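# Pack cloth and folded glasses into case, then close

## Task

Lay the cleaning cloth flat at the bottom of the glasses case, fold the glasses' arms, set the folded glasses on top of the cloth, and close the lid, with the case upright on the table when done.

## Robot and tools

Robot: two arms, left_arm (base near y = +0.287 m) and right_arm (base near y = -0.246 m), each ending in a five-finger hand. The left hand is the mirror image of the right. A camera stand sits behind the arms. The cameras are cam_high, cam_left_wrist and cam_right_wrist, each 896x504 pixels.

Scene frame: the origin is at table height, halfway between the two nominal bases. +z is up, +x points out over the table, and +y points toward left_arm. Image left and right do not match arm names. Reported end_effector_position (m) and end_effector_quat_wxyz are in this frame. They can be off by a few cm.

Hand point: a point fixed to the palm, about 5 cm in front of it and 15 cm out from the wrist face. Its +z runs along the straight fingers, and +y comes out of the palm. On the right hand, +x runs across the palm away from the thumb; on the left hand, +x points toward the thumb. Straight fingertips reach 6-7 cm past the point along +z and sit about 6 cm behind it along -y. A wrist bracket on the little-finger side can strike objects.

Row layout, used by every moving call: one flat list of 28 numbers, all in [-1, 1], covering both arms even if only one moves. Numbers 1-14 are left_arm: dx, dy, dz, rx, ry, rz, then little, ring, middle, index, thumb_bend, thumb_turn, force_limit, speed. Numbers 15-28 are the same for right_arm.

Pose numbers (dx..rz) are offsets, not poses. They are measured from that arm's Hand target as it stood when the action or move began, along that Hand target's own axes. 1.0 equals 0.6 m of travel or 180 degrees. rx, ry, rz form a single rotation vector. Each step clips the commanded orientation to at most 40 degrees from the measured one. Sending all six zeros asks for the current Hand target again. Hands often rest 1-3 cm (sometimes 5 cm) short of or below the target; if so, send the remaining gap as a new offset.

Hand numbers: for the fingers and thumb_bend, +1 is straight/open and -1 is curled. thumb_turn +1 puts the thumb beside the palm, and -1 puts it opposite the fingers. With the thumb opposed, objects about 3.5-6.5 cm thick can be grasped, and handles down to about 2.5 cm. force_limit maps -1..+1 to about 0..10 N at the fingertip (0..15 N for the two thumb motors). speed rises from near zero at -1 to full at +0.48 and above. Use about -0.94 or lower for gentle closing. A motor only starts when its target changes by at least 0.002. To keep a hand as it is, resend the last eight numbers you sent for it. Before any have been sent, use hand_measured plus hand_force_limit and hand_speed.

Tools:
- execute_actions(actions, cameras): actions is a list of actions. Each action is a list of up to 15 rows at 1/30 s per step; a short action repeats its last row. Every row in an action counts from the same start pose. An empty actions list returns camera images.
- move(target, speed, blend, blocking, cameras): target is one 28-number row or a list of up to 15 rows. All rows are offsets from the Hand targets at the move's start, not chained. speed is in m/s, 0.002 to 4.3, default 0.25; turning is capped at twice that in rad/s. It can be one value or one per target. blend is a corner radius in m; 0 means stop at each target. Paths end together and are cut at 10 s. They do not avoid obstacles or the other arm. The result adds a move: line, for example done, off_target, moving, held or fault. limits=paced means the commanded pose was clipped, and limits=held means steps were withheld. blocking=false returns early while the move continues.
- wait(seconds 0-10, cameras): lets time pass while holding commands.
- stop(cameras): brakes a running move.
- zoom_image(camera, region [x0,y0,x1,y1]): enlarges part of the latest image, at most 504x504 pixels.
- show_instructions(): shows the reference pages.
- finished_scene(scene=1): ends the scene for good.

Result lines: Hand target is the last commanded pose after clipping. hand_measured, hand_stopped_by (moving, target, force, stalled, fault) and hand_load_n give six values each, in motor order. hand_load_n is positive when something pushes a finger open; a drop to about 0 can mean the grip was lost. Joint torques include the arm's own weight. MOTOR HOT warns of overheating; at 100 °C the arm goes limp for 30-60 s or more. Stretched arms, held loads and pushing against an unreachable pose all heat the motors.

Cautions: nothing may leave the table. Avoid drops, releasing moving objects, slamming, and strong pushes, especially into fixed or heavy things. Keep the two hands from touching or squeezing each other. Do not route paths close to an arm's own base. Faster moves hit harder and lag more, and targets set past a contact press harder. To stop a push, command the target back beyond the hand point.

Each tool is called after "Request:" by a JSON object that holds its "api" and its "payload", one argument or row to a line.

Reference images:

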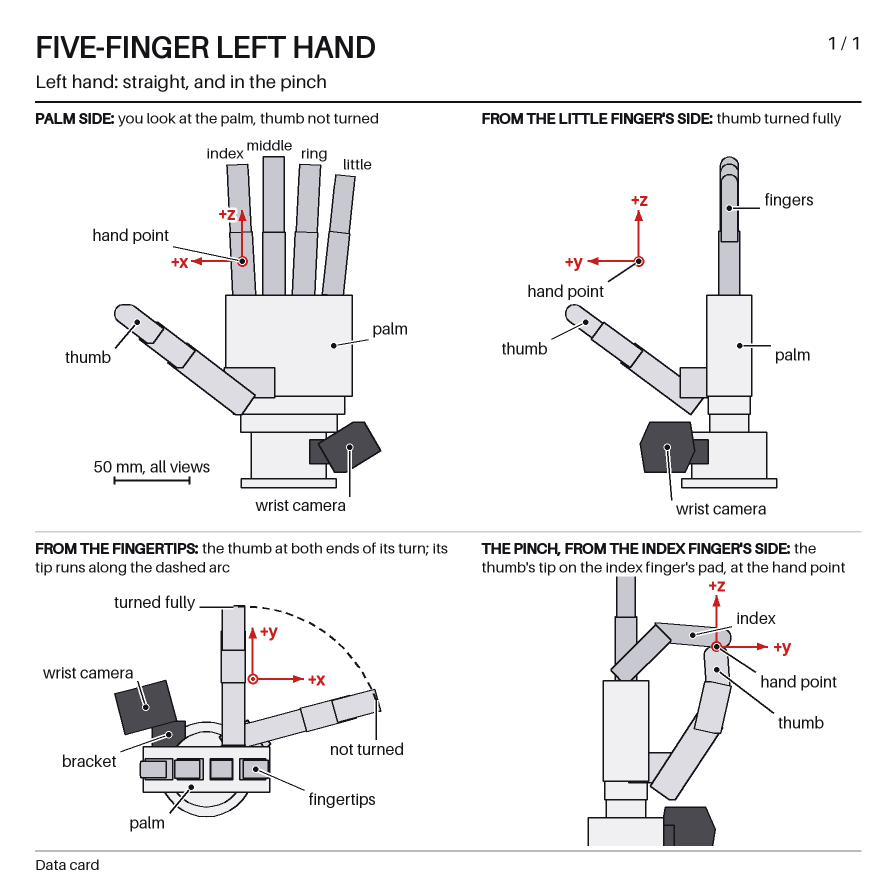

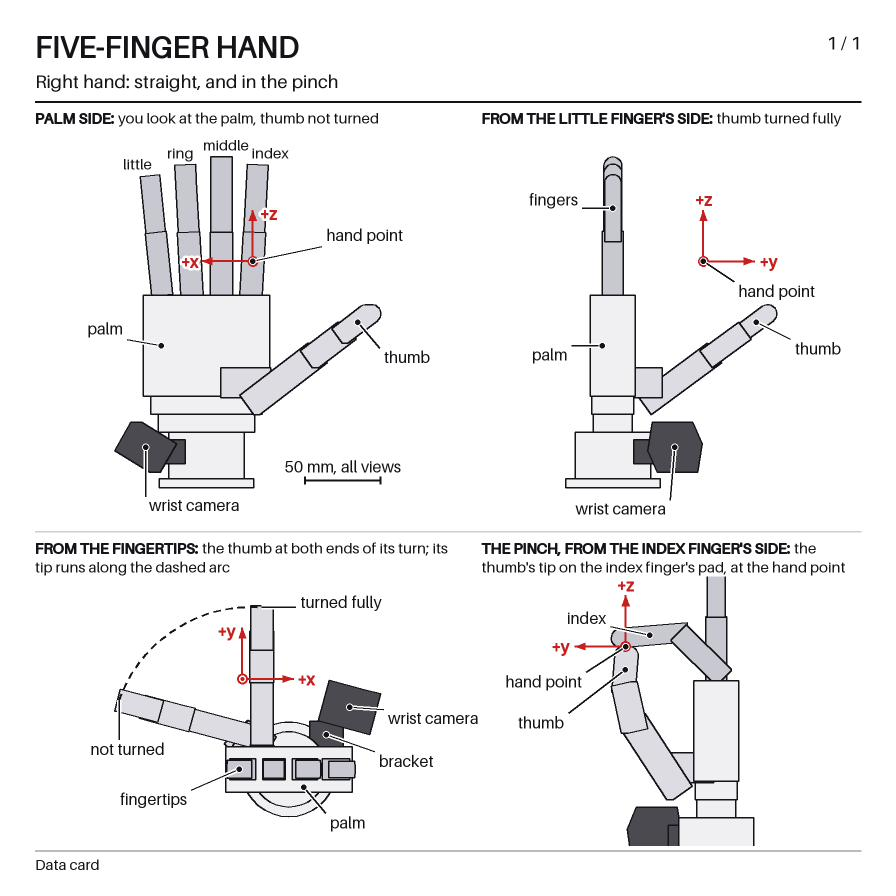

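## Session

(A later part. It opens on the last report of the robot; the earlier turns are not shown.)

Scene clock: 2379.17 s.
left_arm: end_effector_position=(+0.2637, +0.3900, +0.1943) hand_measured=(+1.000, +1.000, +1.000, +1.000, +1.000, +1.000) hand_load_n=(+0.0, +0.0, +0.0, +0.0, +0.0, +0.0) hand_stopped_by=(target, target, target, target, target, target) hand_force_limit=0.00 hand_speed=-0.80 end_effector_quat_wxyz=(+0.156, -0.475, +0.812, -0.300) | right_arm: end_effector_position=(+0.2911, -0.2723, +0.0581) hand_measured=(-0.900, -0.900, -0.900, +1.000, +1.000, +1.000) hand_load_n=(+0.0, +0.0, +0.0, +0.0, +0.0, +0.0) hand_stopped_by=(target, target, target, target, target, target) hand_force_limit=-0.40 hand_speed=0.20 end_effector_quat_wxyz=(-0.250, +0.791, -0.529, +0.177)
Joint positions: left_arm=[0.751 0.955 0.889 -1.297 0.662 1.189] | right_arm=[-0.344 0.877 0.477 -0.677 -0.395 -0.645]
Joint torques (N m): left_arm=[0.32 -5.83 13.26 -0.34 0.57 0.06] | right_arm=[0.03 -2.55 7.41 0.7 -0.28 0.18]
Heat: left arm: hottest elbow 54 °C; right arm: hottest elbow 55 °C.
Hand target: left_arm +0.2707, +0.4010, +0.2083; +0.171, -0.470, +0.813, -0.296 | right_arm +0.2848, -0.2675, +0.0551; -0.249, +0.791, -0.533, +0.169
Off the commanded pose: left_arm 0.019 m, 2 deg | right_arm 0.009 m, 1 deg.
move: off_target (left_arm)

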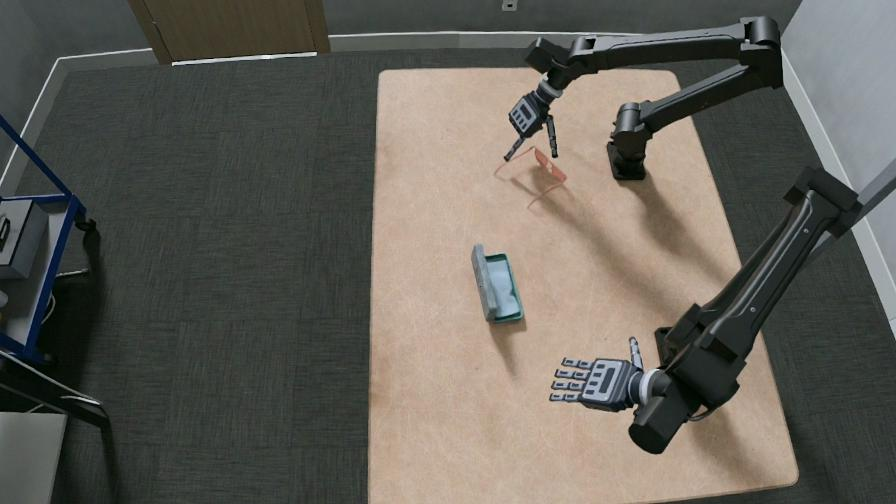

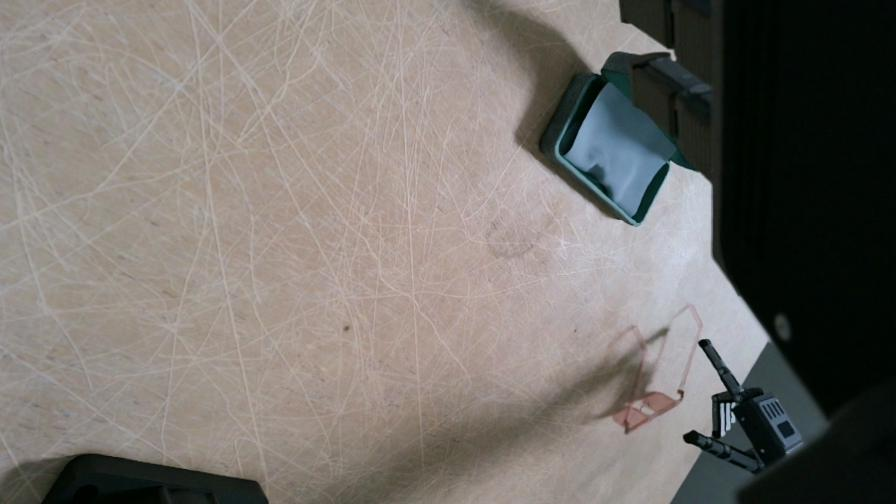

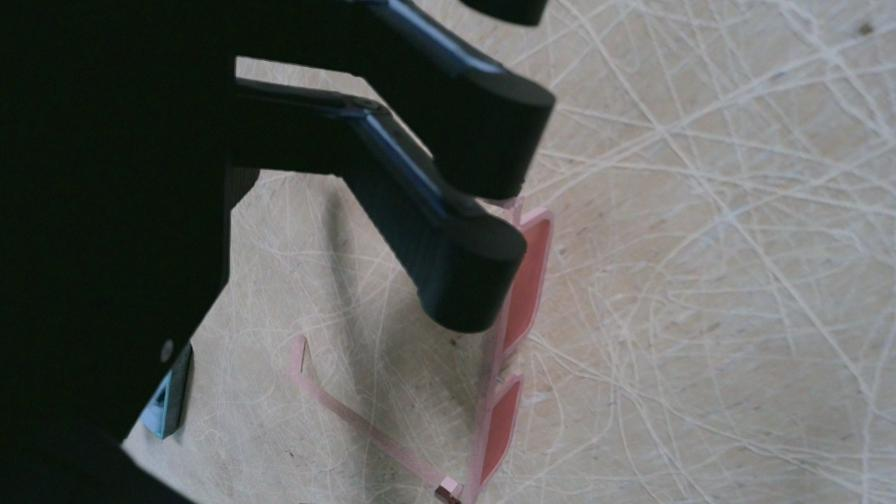

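Request:
{"api": "move", "payload": {
  "target": [0.6624,-0.1765,0.1879,-0.0276,0.0678,0.0884, -0.9,-0.9,-0.9,1,1,1, 0,-0.2, 0.0248,-0.0065,0.0046,0,0,0, -0.9,-0.9,-0.9,1,1,1, -0.4,0.2],
  "speed": 0.2,
  "cameras": ["all"]
}}

Request:
{"api": "zoom_image", "payload": {
  "camera": "cam_high",
  "region": [460, 80, 660, 260]
}}

Scene clock: 2587.90 s.
left_arm: end_effector_position=(+0.1988, -0.0026, +0.1712) hand_measured=(-0.900, -0.900, -0.900, +1.000, +1.000, +1.000) hand_load_n=(+0.0, +0.0, +0.0, +0.0, -0.5, +0.0) hand_stopped_by=(target, target, target, target, target, target) hand_force_limit=0.00 hand_speed=-0.20 end_effector_quat_wxyz=(+0.099, -0.327, +0.903, -0.261) | right_arm: end_effector_position=(+0.2899, -0.2728, +0.0546) hand_measured=(-0.900, -0.900, -0.900, +1.000, +1.000, +1.000) hand_load_n=(+0.0, +0.0, +0.0, +0.5, +0.0, +0.0) hand_stopped_by=(target, target, target, target, target, target) hand_force_limit=-0.40 hand_speed=0.20 end_effector_quat_wxyz=(-0.255, +0.787, -0.536, +0.167)
Joint positions: left_arm=[-0.965 0.963 0.832 -0.877 -0.057 -0.073] | right_arm=[-0.362 0.897 0.477 -0.677 -0.415 -0.646]
Joint torques (N m): left_arm=[-1.61 -6.59 13.97 0.87 -0.11 -0.21] | right_arm=[-1.08 -0.44 9.36 1.35 -0.1 -0.11]
Heat: left arm: hottest elbow 56 °C; right arm: hottest elbow 50 °C.
Hand target: left_arm +0.2053, -0.0201, +0.1904; +0.102, -0.326, +0.896, -0.283 | right_arm +0.2948, -0.2795, +0.0550; -0.249, +0.791, -0.533, +0.169
Off the commanded pose: left_arm 0.027 m, 3 deg | right_arm 0.008 m, 1 deg.
move: off_target (left_arm)

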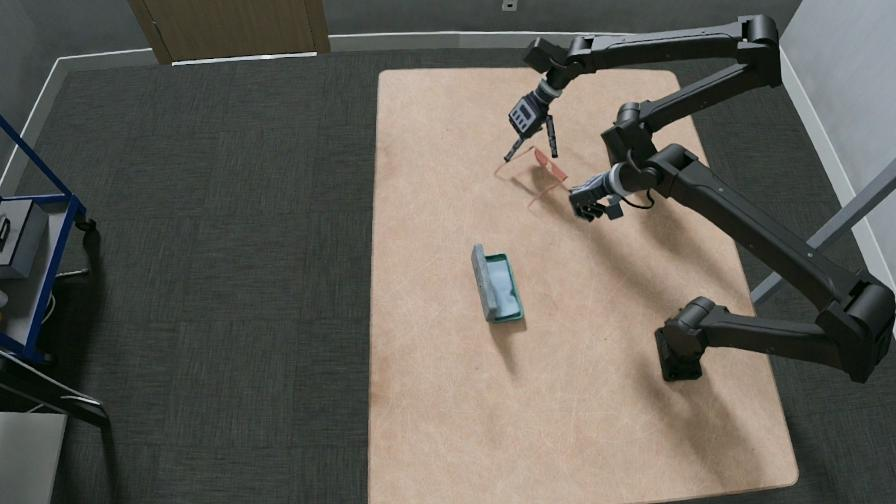

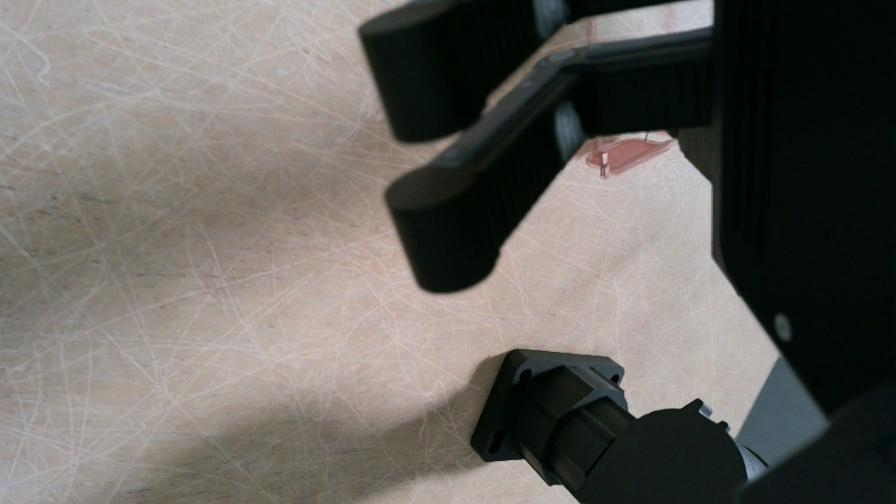

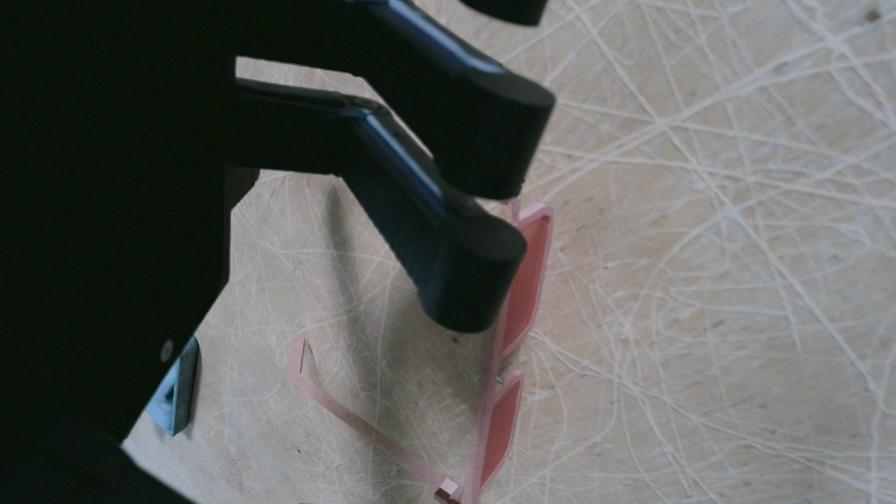

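Scaled by 2.520 from the camera's 896x504 image, which has a finer 1280x720 frame.

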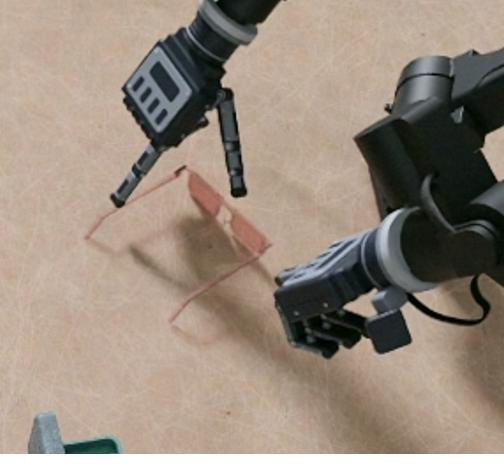

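Request:
{"api": "move", "payload": {
  "target": [0.0166,0.0413,0.2051,0,0,0, -0.9,-0.9,-0.9,1,1,1, 0,-0.2, 0,0,0,0,0,0, -0.9,-0.9,-0.9,1,1,1, -0.4,0.2],
  "speed": 0.12,
  "cameras": ["all"]
}}

Request:
{"api": "zoom_image", "payload": {
  "camera": "cam_high",
  "region": [460, 80, 660, 260]
}}

Scene clock: 2622.67 s.
left_arm: end_effector_position=(+0.2325, -0.0595, +0.0774) hand_measured=(-0.900, -0.900, -0.900, +1.000, +1.000, +1.000) hand_load_n=(+0.0, +0.0, +0.5, +0.0, +0.0, +0.0) hand_stopped_by=(target, target, target, target, target, target) hand_force_limit=0.00 hand_speed=-0.20 end_effector_quat_wxyz=(+0.105, -0.325, +0.897, -0.280) | right_arm: end_effector_position=(+0.2899, -0.2728, +0.0546) hand_measured=(-0.900, -0.900, -0.900, +1.000, +1.000, +1.000) hand_load_n=(+0.0, +0.0, +0.0, +0.5, +0.0, +0.0) hand_stopped_by=(target, target, target, target, target, target) hand_force_limit=-0.40 hand_speed=0.20 end_effector_quat_wxyz=(-0.255, +0.787, -0.536, +0.167)
Joint positions: left_arm=[-0.979 1.224 0.74 -0.483 -0.066 -0.085] | right_arm=[-0.362 0.897 0.477 -0.677 -0.415 -0.646]
Joint torques (N m): left_arm=[-1.44 -10.34 9.26 0.79 -0.1 -0.22] | right_arm=[-1.14 -0.32 9.37 1.32 -0.1 -0.11]
Heat: left arm: hottest elbow 56 °C; right arm: hottest elbow 51 °C.
Hand target: left_arm +0.2300, -0.0652, +0.0754; +0.102, -0.326, +0.896, -0.283 | right_arm +0.2948, -0.2795, +0.0550; -0.249, +0.791, -0.533, +0.169
Off the commanded pose: left_arm 0.007 m, 0 deg | right_arm 0.008 m, 1 deg.
move: done

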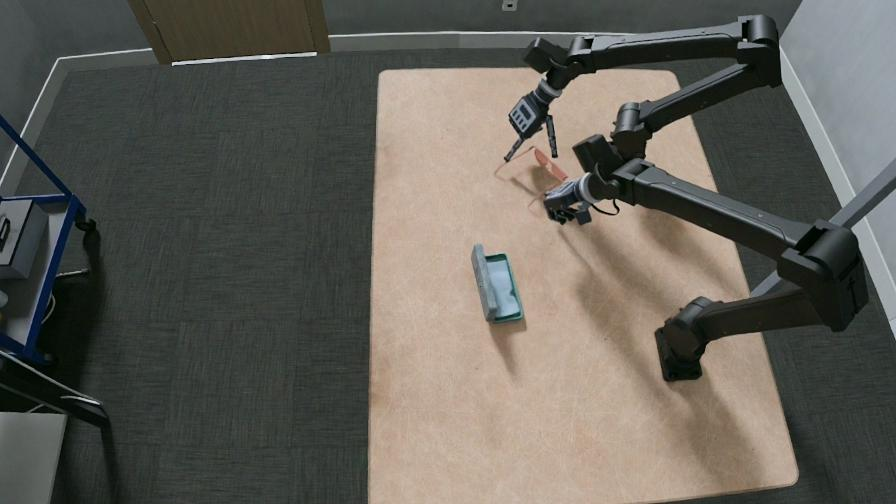

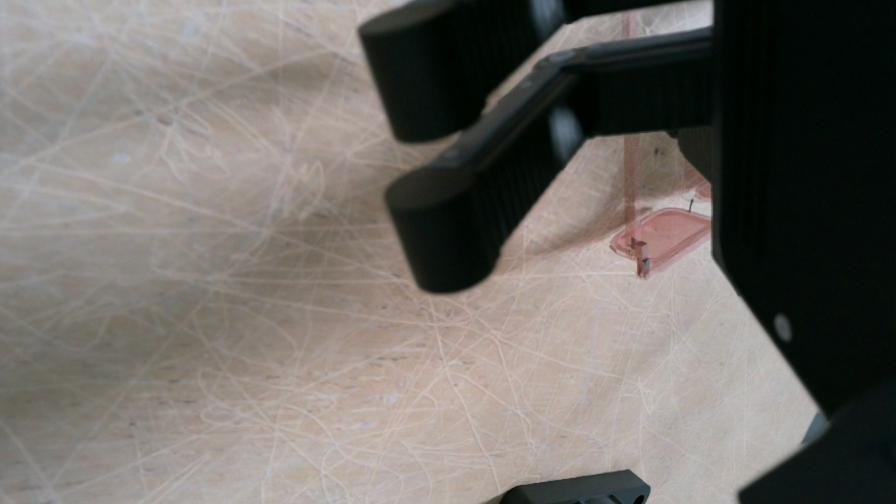

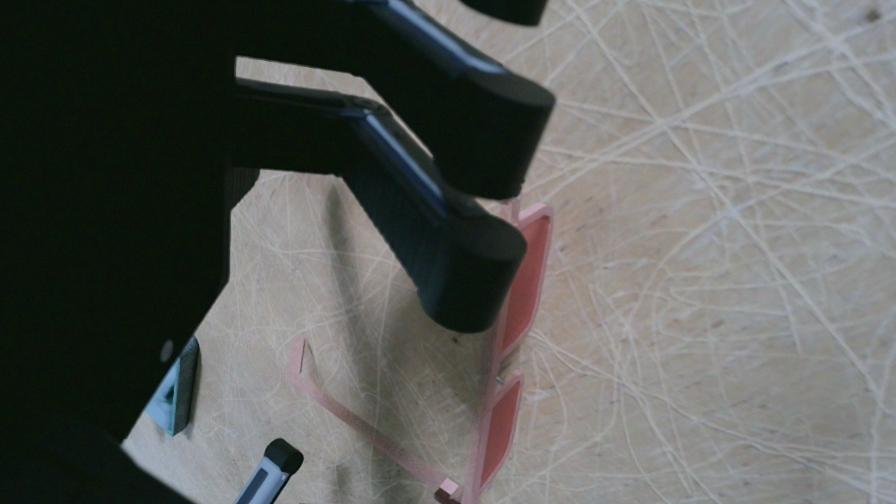

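Scaled by 2.520 from the camera's 896x504 image, which has a finer 1280x720 frame.

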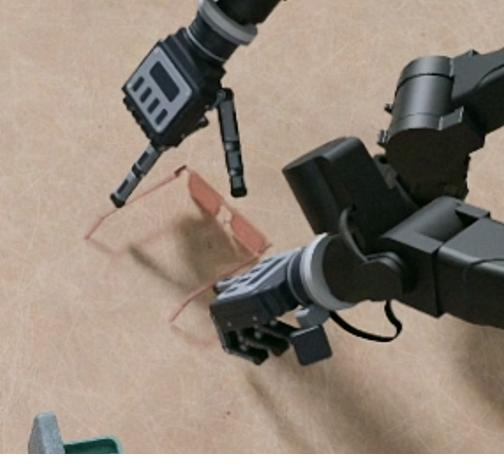

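Request:
{"api": "move", "payload": {
  "target": [0,0.0363,0.0519,0,0,0, -0.9,-0.9,-0.9,1,1,1, 0,-0.2, 0,0,0,0,0,0, -0.9,-0.9,-0.9,1,1,1, -0.4,0.2],
  "speed": 0.1,
  "cameras": ["all"]
}}

Request:
{"api": "zoom_image", "payload": {
  "camera": "cam_right_wrist",
  "region": [200, 250, 560, 504]
}}

Request:
{"api": "zoom_image", "payload": {
  "camera": "cam_high",
  "region": [480, 130, 620, 230]
}}

Scene clock: 2639.57 s.
left_arm: end_effector_position=(+0.2329, -0.0603, +0.0402) hand_measured=(-0.900, -0.900, -0.900, +1.000, +1.000, +1.000) hand_load_n=(+0.0, +0.0, +0.0, +0.0, -0.5, +0.0) hand_stopped_by=(target, target, target, target, target, target) hand_force_limit=0.00 hand_speed=-0.20 end_effector_quat_wxyz=(+0.105, -0.325, +0.897, -0.281) | right_arm: end_effector_position=(+0.2899, -0.2728, +0.0546) hand_measured=(-0.900, -0.900, -0.900, +1.000, +1.000, +1.000) hand_load_n=(+0.0, +0.0, +0.0, +0.0, +0.0, +0.0) hand_stopped_by=(target, target, target, target, target, target) hand_force_limit=-0.40 hand_speed=0.20 end_effector_quat_wxyz=(-0.255, +0.787, -0.536, +0.167)
Joint positions: left_arm=[-0.98 1.29 0.681 -0.356 -0.066 -0.085] | right_arm=[-0.362 0.897 0.477 -0.677 -0.415 -0.646]
Joint torques (N m): left_arm=[-1.2 -10.23 8.64 0.99 -0.11 -0.21] | right_arm=[-1.08 -0.38 9.35 1.29 -0.1 -0.11]
Heat: left arm: hottest elbow 56 °C; right arm: hottest elbow 51 °C.
Hand target: left_arm +0.2298, -0.0652, +0.0373; +0.102, -0.326, +0.896, -0.283 | right_arm +0.2948, -0.2795, +0.0550; -0.249, +0.791, -0.533, +0.169
Off the commanded pose: left_arm 0.006 m, 0 deg | right_arm 0.008 m, 1 deg.
move: done

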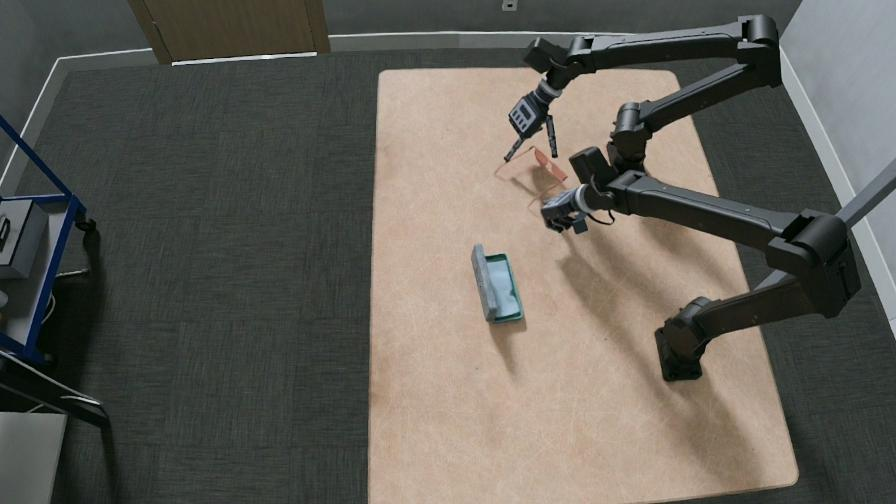

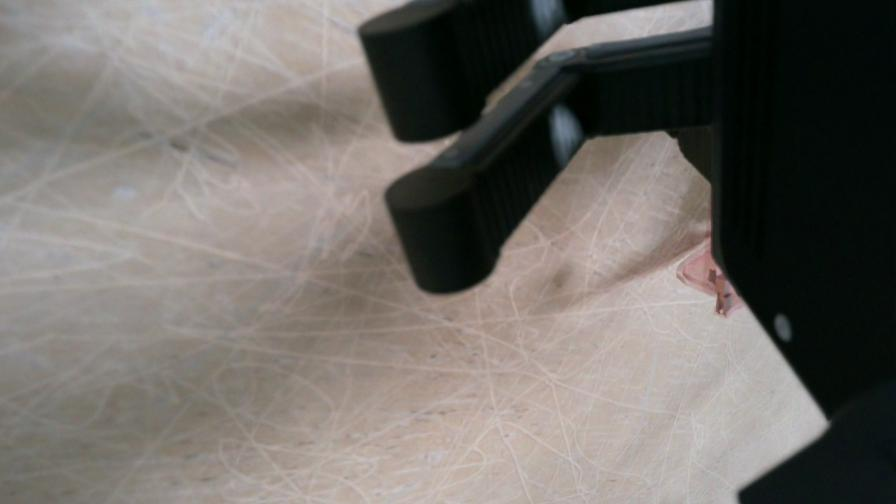

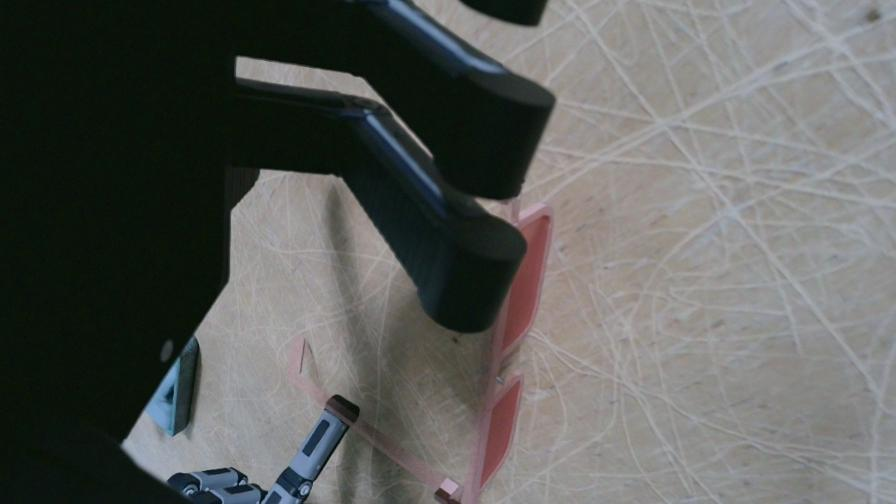

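Scaled by 1.400 from the camera's 896x504 image, which has a finer 1280x720 frame.

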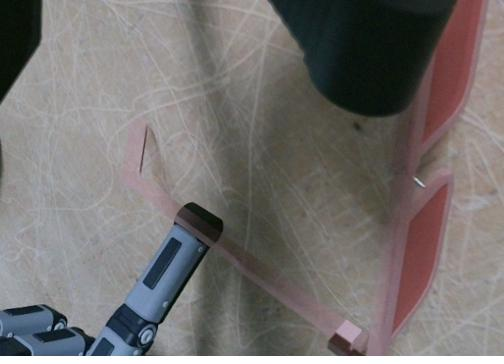

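Scaled by 3.600 from the camera's 896x504 image, which has a finer 1280x720 frame.

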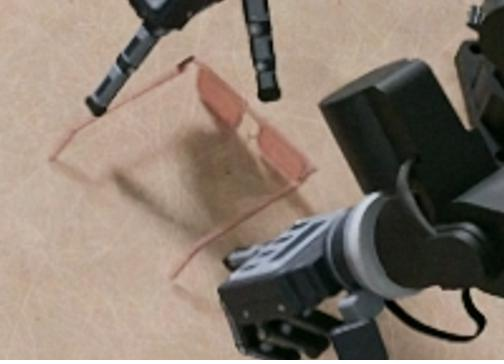

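Request:
{"api": "move", "payload": {
  "target": [-0.0068,-0.0445,0.0250,0,0,0, -0.9,-0.9,-0.9,1,1,1, 0,-0.2, -0.0658,-0.0030,0.0083,0,0,0, -0.9,-0.9,-0.9,1,1,1, -0.4,0.2],
  "speed": 0.06,
  "cameras": ["all"]
}}

Request:
{"api": "zoom_image", "payload": {
  "camera": "cam_right_wrist",
  "region": [200, 250, 560, 504]
}}

Request:
{"api": "zoom_image", "payload": {
  "camera": "cam_high",
  "region": [480, 130, 620, 230]
}}

Scene clock: 2675.10 s.
left_arm: end_effector_position=(+0.2397, -0.0732, +0.0339) hand_measured=(-0.900, -0.900, -0.900, +1.000, +1.000, +1.000) hand_load_n=(+0.0, +0.0, +0.0, -0.5, +0.0, +0.0) hand_stopped_by=(target, target, target, target, target, target) hand_force_limit=0.00 hand_speed=-0.20 end_effector_quat_wxyz=(+0.099, -0.325, +0.900, -0.273) | right_arm: end_effector_position=(+0.2868, -0.2446, +0.0568) hand_measured=(-0.900, -0.900, -0.900, +1.000, +1.000, +1.000) hand_load_n=(+0.0, +0.5, +0.0, +0.0, +0.0, -0.5) hand_stopped_by=(target, target, target, target, target, target) hand_force_limit=-0.40 hand_speed=0.20 end_effector_quat_wxyz=(-0.249, +0.791, -0.533, +0.170)
Joint positions: left_arm=[-0.98 1.352 0.724 -0.355 -0.058 -0.086] | right_arm=[-0.228 0.835 0.454 -0.67 -0.339 -0.533]
Joint torques (N m): left_arm=[0.21 -10.58 11.6 0.79 0.05 -0.05] | right_arm=[0.09 -1.9 7.1 1.81 -0.2 0.16]
Heat: left arm: hottest elbow 53 °C; right arm: hottest elbow 52 °C.
Hand target: left_arm +0.2526, -0.0860, +0.0405; +0.102, -0.326, +0.896, -0.283 | right_arm +0.2839, -0.2413, +0.0518; -0.249, +0.791, -0.533, +0.169
Off the commanded pose: left_arm 0.019 m, 1 deg | right_arm 0.006 m, 0 deg.
move: off_target (left_arm)

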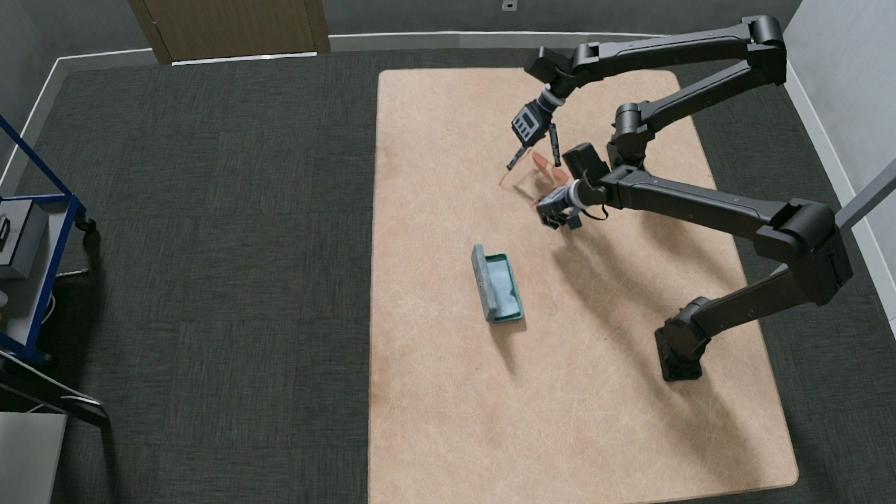

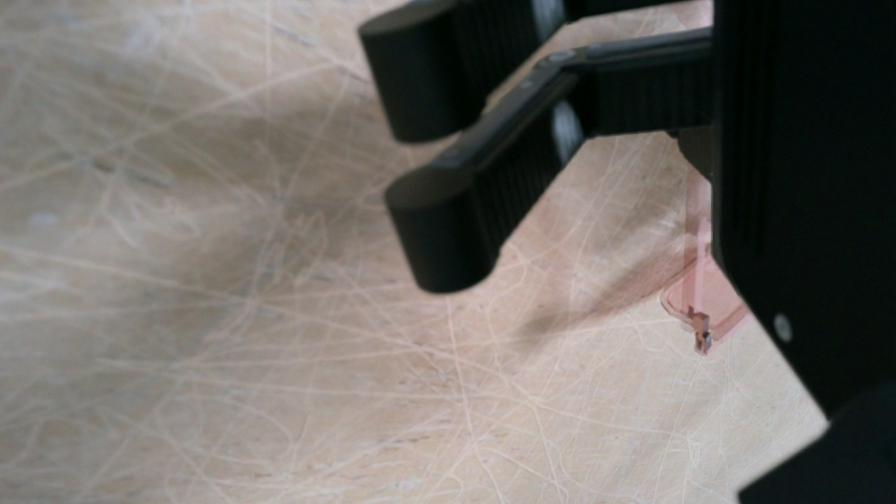

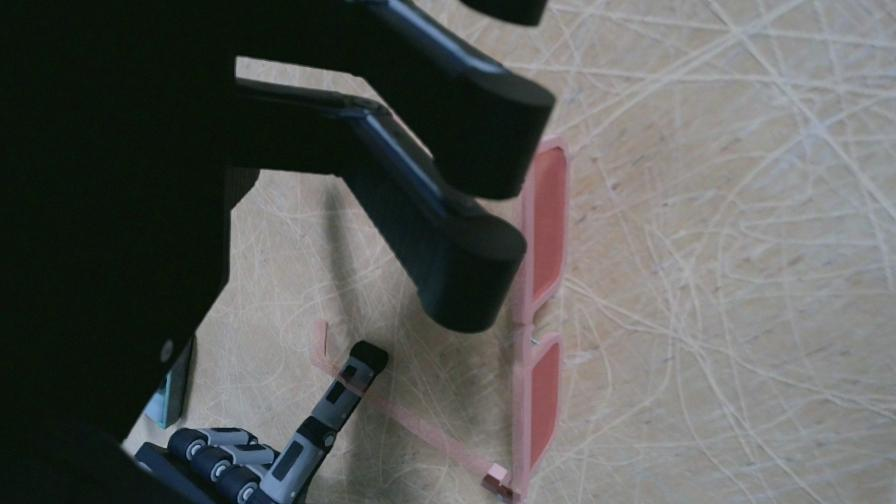

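Scaled by 1.400 from the camera's 896x504 image, which has a finer 1280x720 frame.

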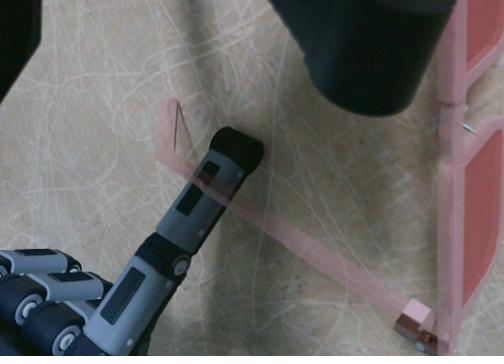

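Scaled by 3.600 from the camera's 896x504 image, which has a finer 1280x720 frame.

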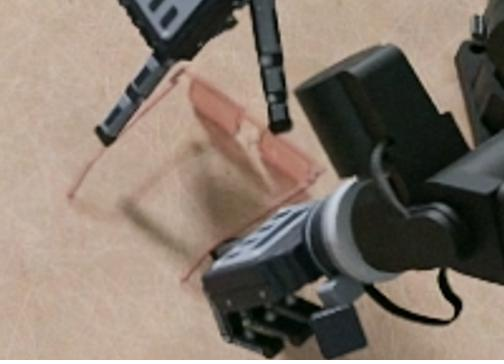

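Request:
{"api": "move", "payload": {
  "target": [0.0065,-0.0315,0.0138,0,0,0, -0.9,-0.9,-0.9,1,1,1, 0,-0.2, -0.0226,0.0089,-0.0062,0,0,0, -0.9,-0.9,-0.9,1,1,1, -0.4,0.2],
  "speed": 0.06,
  "cameras": ["all"]
}}

Request:
{"api": "zoom_image", "payload": {
  "camera": "cam_high",
  "region": [480, 130, 620, 230]
}}

Scene clock: 2719.57 s.
left_arm: end_effector_position=(+0.2517, -0.0911, +0.0351) hand_measured=(-0.900, -0.900, -0.900, +1.000, +1.000, +1.000) hand_load_n=(+0.0, +0.0, +0.0, -0.5, +0.0, +0.0) hand_stopped_by=(target, target, target, target, target, target) hand_force_limit=0.00 hand_speed=-0.20 end_effector_quat_wxyz=(+0.099, -0.325, +0.900, -0.274) | right_arm: end_effector_position=(+0.2796, -0.2352, +0.0562) hand_measured=(-0.900, -0.900, -0.900, +1.000, +1.000, +1.000) hand_load_n=(+0.0, +0.0, +0.0, +0.0, -0.5, +0.0) hand_stopped_by=(target, target, target, target, target, target) hand_force_limit=-0.40 hand_speed=0.20 end_effector_quat_wxyz=(-0.251, +0.790, -0.530, +0.177)
Joint positions: left_arm=[-0.98 1.405 0.779 -0.355 -0.058 -0.086] | right_arm=[-0.189 0.782 0.426 -0.67 -0.319 -0.499]
Joint torques (N m): left_arm=[-0.32 -12.57 11.99 0.18 -0.05 -0.08] | right_arm=[0.03 -1.61 7.51 0.9 -0.23 0.17]
Heat: left arm: hottest elbow 55 °C; right arm: hottest elbow 52 °C.
Hand target: left_arm +0.2626, -0.1040, +0.0444; +0.102, -0.326, +0.896, -0.283 | right_arm +0.2728, -0.2312, +0.0518; -0.249, +0.791, -0.533, +0.169
Off the commanded pose: left_arm 0.019 m, 1 deg | right_arm 0.009 m, 1 deg.
move: off_target (left_arm)

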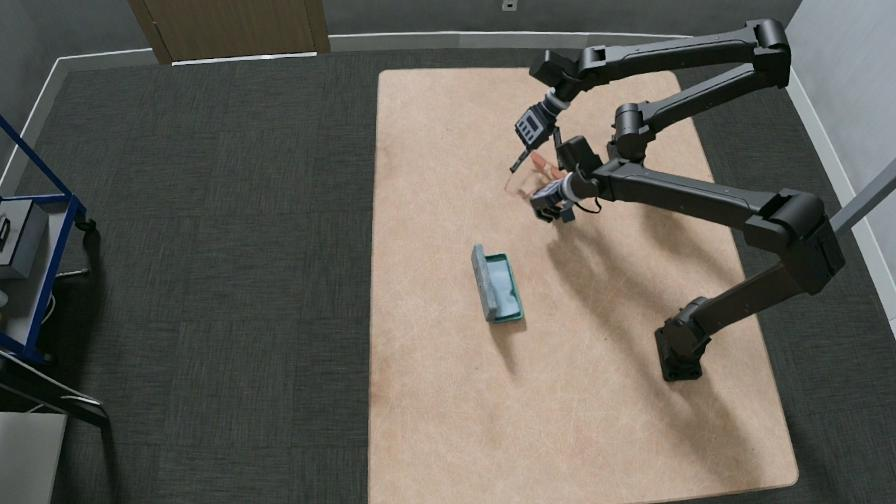

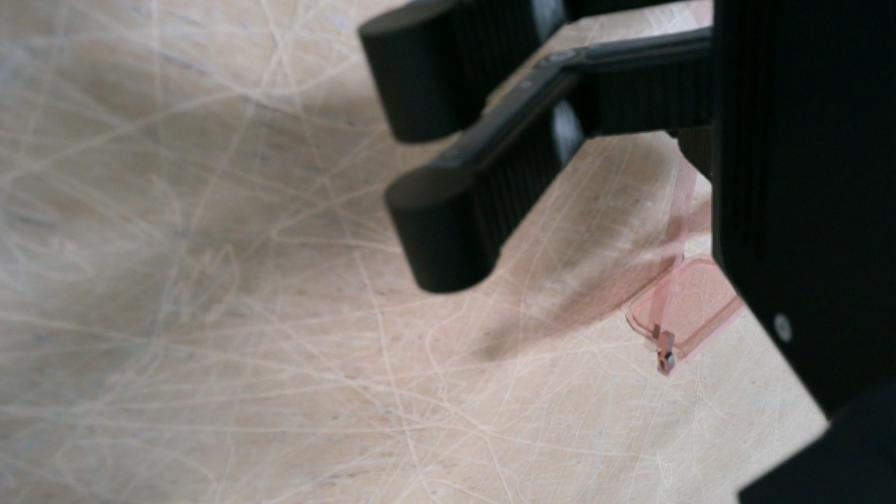

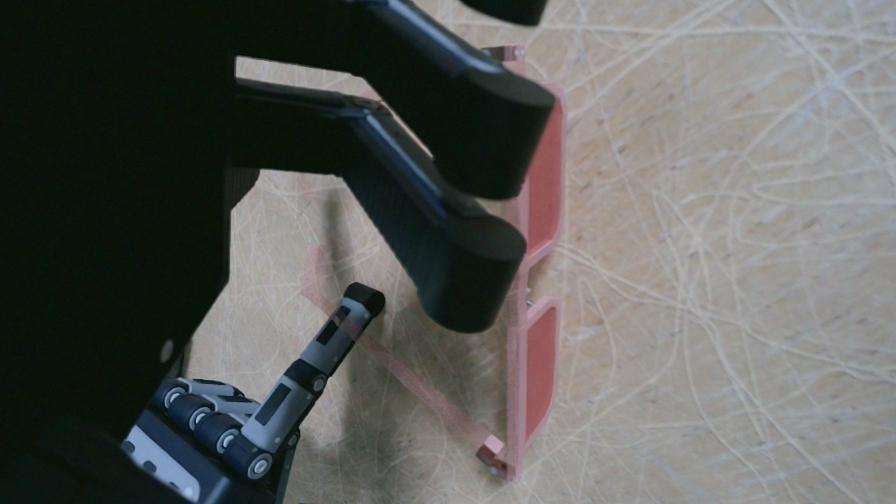

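Scaled by 3.600 from the camera's 896x504 image, which has a finer 1280x720 frame.

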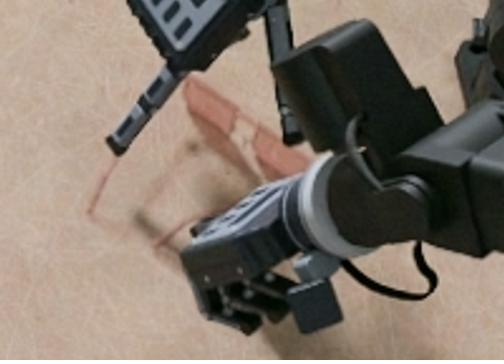

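Request:
{"api": "move", "payload": {
  "target": [0,0,0,0,0,0, -0.9,-0.9,-0.9,1,1,1, 0,-0.2, -0.0252,0.019,-0.0012,0,0,0, -0.9,-0.9,-0.9,1,1,1, -0.4,0.2],
  "speed": 0.06,
  "cameras": ["all"]
}}

Request:
{"api": "zoom_image", "payload": {
  "camera": "cam_high",
  "region": [480, 130, 620, 230]
}}

Scene clock: 2778.80 s.
left_arm: end_effector_position=(+0.2517, -0.0911, +0.0351) hand_measured=(-0.900, -0.900, -0.900, +1.000, +1.000, +1.000) hand_load_n=(+0.0, +0.0, +0.0, +0.0, +0.0, +0.0) hand_stopped_by=(target, target, target, target, target, target) hand_force_limit=0.00 hand_speed=-0.20 end_effector_quat_wxyz=(+0.099, -0.325, +0.900, -0.274) | right_arm: end_effector_position=(+0.2694, -0.2252, +0.0546) hand_measured=(-0.900, -0.900, -0.900, +1.000, +1.000, +1.000) hand_load_n=(+0.0, +0.5, +0.5, +0.0, +0.0, +0.0) hand_stopped_by=(target, target, target, target, target, target) hand_force_limit=-0.40 hand_speed=0.20 end_effector_quat_wxyz=(-0.255, +0.788, -0.529, +0.184)
Joint positions: left_arm=[-0.98 1.405 0.779 -0.355 -0.058 -0.086] | right_arm=[-0.148 0.712 0.392 -0.676 -0.298 -0.459]
Joint torques (N m): left_arm=[-0.21 -12.34 12.04 0.23 -0.05 -0.09] | right_arm=[0.09 -0.67 7.2 0.68 -0.18 0.15]
Heat: left arm: hottest elbow 55 °C; right arm: hottest elbow 51 °C.
Hand target: left_arm +0.2626, -0.1040, +0.0445; +0.102, -0.326, +0.896, -0.283 | right_arm +0.2583, -0.2209, +0.0460; -0.249, +0.790, -0.533, +0.169
Off the commanded pose: left_arm 0.019 m, 1 deg | right_arm 0.015 m, 2 deg.
move: off_target (left_arm, right_arm)

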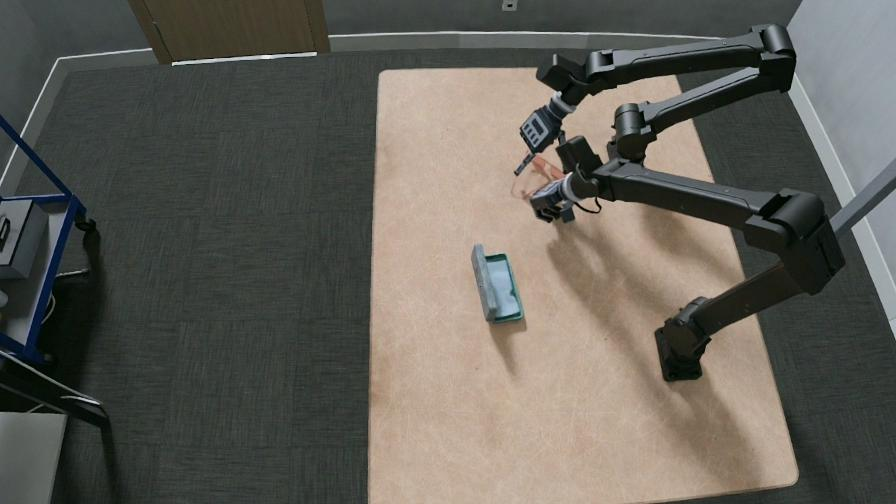

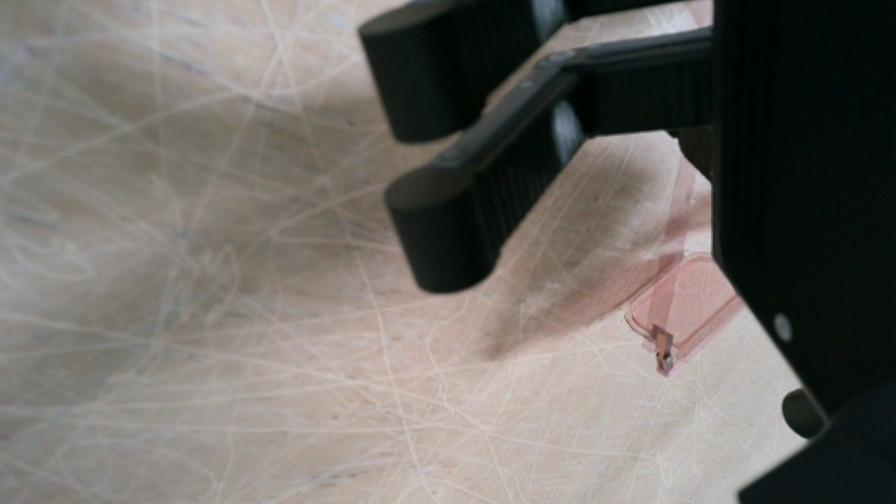

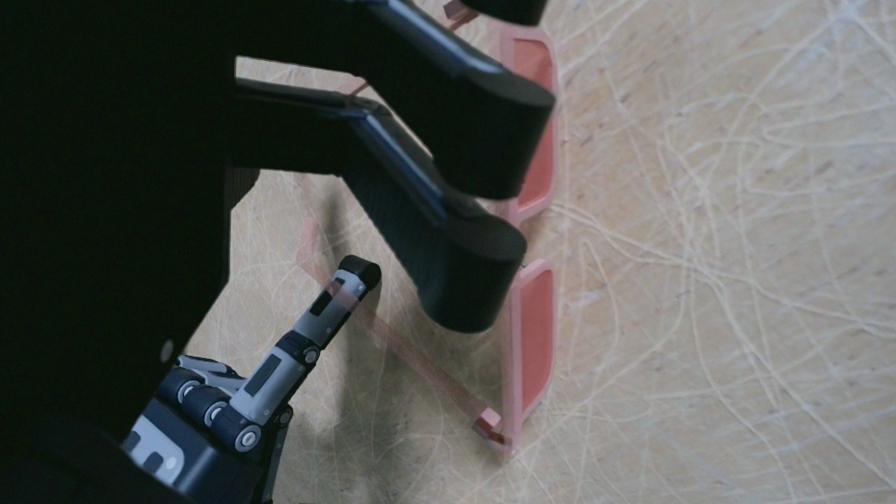

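Scaled by 3.600 from the camera's 896x504 image, which has a finer 1280x720 frame.

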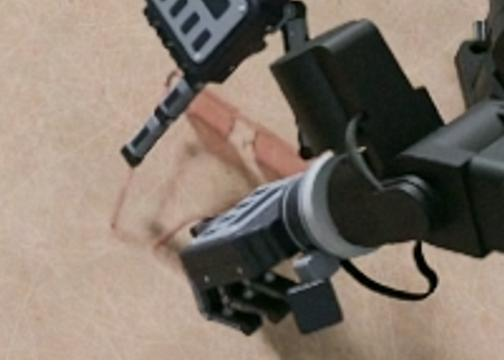

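Request:
{"api": "move", "payload": {
  "target": [
    [-0.0100,0.0649,-0.0862,0,0,0, -0.9,-0.9,-0.9,1,1,1, 0,-0.2, 0.0556,-0.0660,-0.0026,0,0,0, -0.9,-0.9,-0.9,1,1,1, -0.4,0.2],
    [-0.0357,-0.0234,-0.3000,0,0,0, -0.9,-0.9,-0.9,1,1,1, 0,-0.2, 0.1018,-0.1176,-0.1089,0.1054,-0.0312,-0.0318, -0.9,-0.9,-0.9,1,1,1, -0.4,0.2],
    [-0.5021,0.2715,-0.4862,0.0276,-0.0678,-0.0884, -0.9,-0.9,-0.9,1,1,1, 0,-0.2, 0.1018,-0.1176,-0.1089,0.1054,-0.0312,-0.0318, -0.9,-0.9,-0.9,0.7,1,-1, -0.4,0.2]
  ],
  "speed": [0.08,0.12,0.2],
  "blend": [0.01,0.02,0],
  "cameras": ["all"]
}}

Request:
{"api": "zoom_image", "payload": {
  "camera": "cam_high",
  "region": [460, 80, 620, 230]
}}

Scene clock: 2879.73 s.
left_arm: end_effector_position=(+0.2904, +0.3119, +0.1737) hand_measured=(-0.900, -0.900, -0.900, +1.000, +1.000, +1.000) hand_load_n=(+0.0, +0.0, +0.0, -0.5, +0.0, +0.0) hand_stopped_by=(target, target, target, target, target, target) hand_force_limit=0.00 hand_speed=-0.20 end_effector_quat_wxyz=(+0.155, -0.476, +0.813, -0.296) | right_arm: end_effector_position=(+0.2865, -0.2586, +0.1144) hand_measured=(-0.900, -0.900, -0.900, +0.700, +1.000, -1.000) hand_load_n=(+0.0, +0.0, +0.0, +0.0, +0.0, +0.0) hand_stopped_by=(target, target, target, target, target, target) hand_force_limit=-0.40 hand_speed=0.20 end_effector_quat_wxyz=(-0.395, +0.770, -0.458, +0.202)
Joint positions: left_arm=[0.417 0.85 0.768 -1.062 0.549 0.805] | right_arm=[-0.549 0.75 0.497 -0.8 -0.798 -0.836]
Joint torques (N m): left_arm=[0.15 -4.42 13.65 -0.14 0.45 0.07] | right_arm=[-1.2 -1.08 12.96 0.7 -0.73 -0.04]
Heat: left arm: hottest elbow 56 °C; right arm: hottest elbow 53 °C.
Hand target: left_arm +0.3002, +0.3202, +0.1897; +0.171, -0.470, +0.813, -0.297 | right_arm +0.2998, -0.2699, +0.1400; -0.393, +0.771, -0.446, +0.228
Off the commanded pose: left_arm 0.021 m, 2 deg | right_arm 0.031 m, 3 deg.
move: off_target (left_arm, right_arm); target 3's new numbers were sent with right_arm's hand 0.031 m and 3 deg from that target

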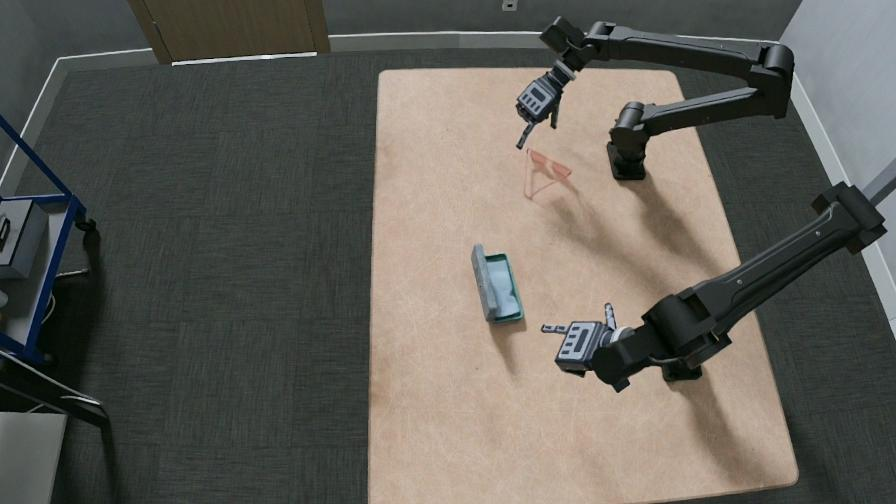

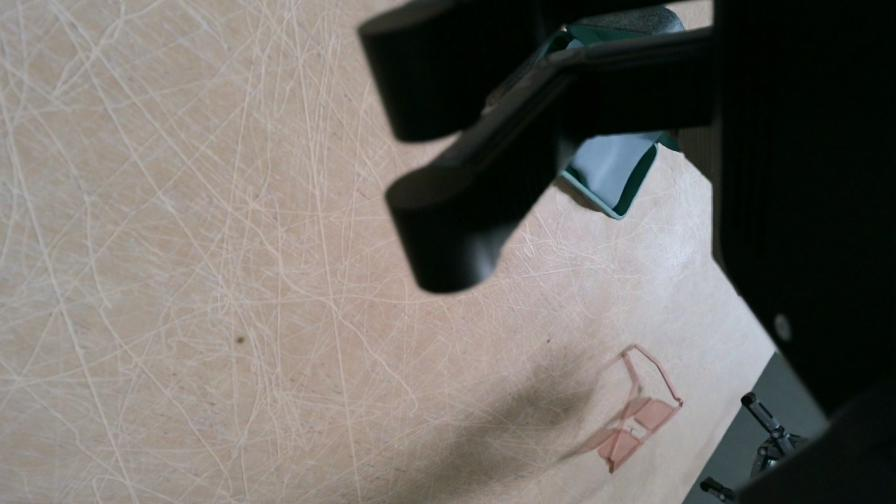

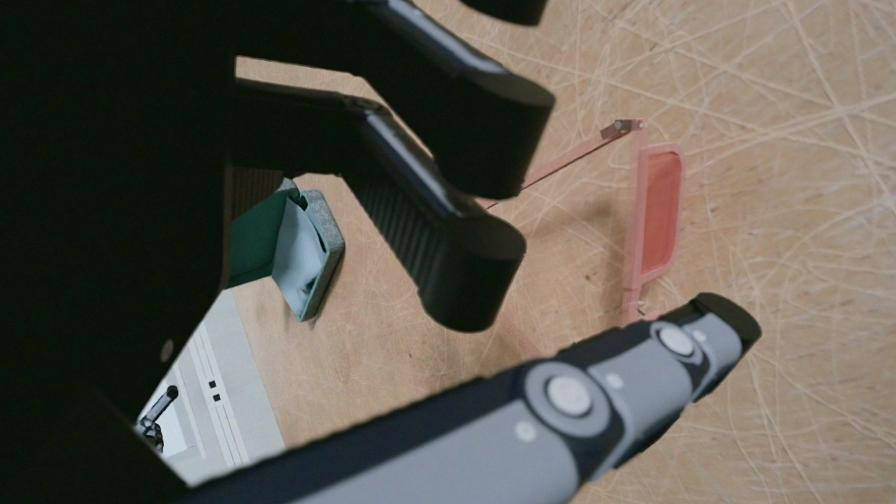

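Scaled by 3.150 from the camera's 896x504 image, which has a finer 1280x720 frame.

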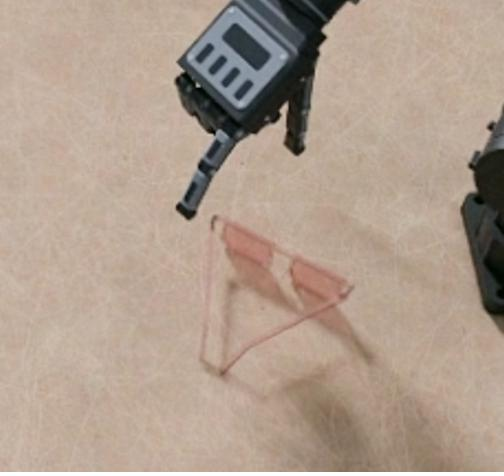

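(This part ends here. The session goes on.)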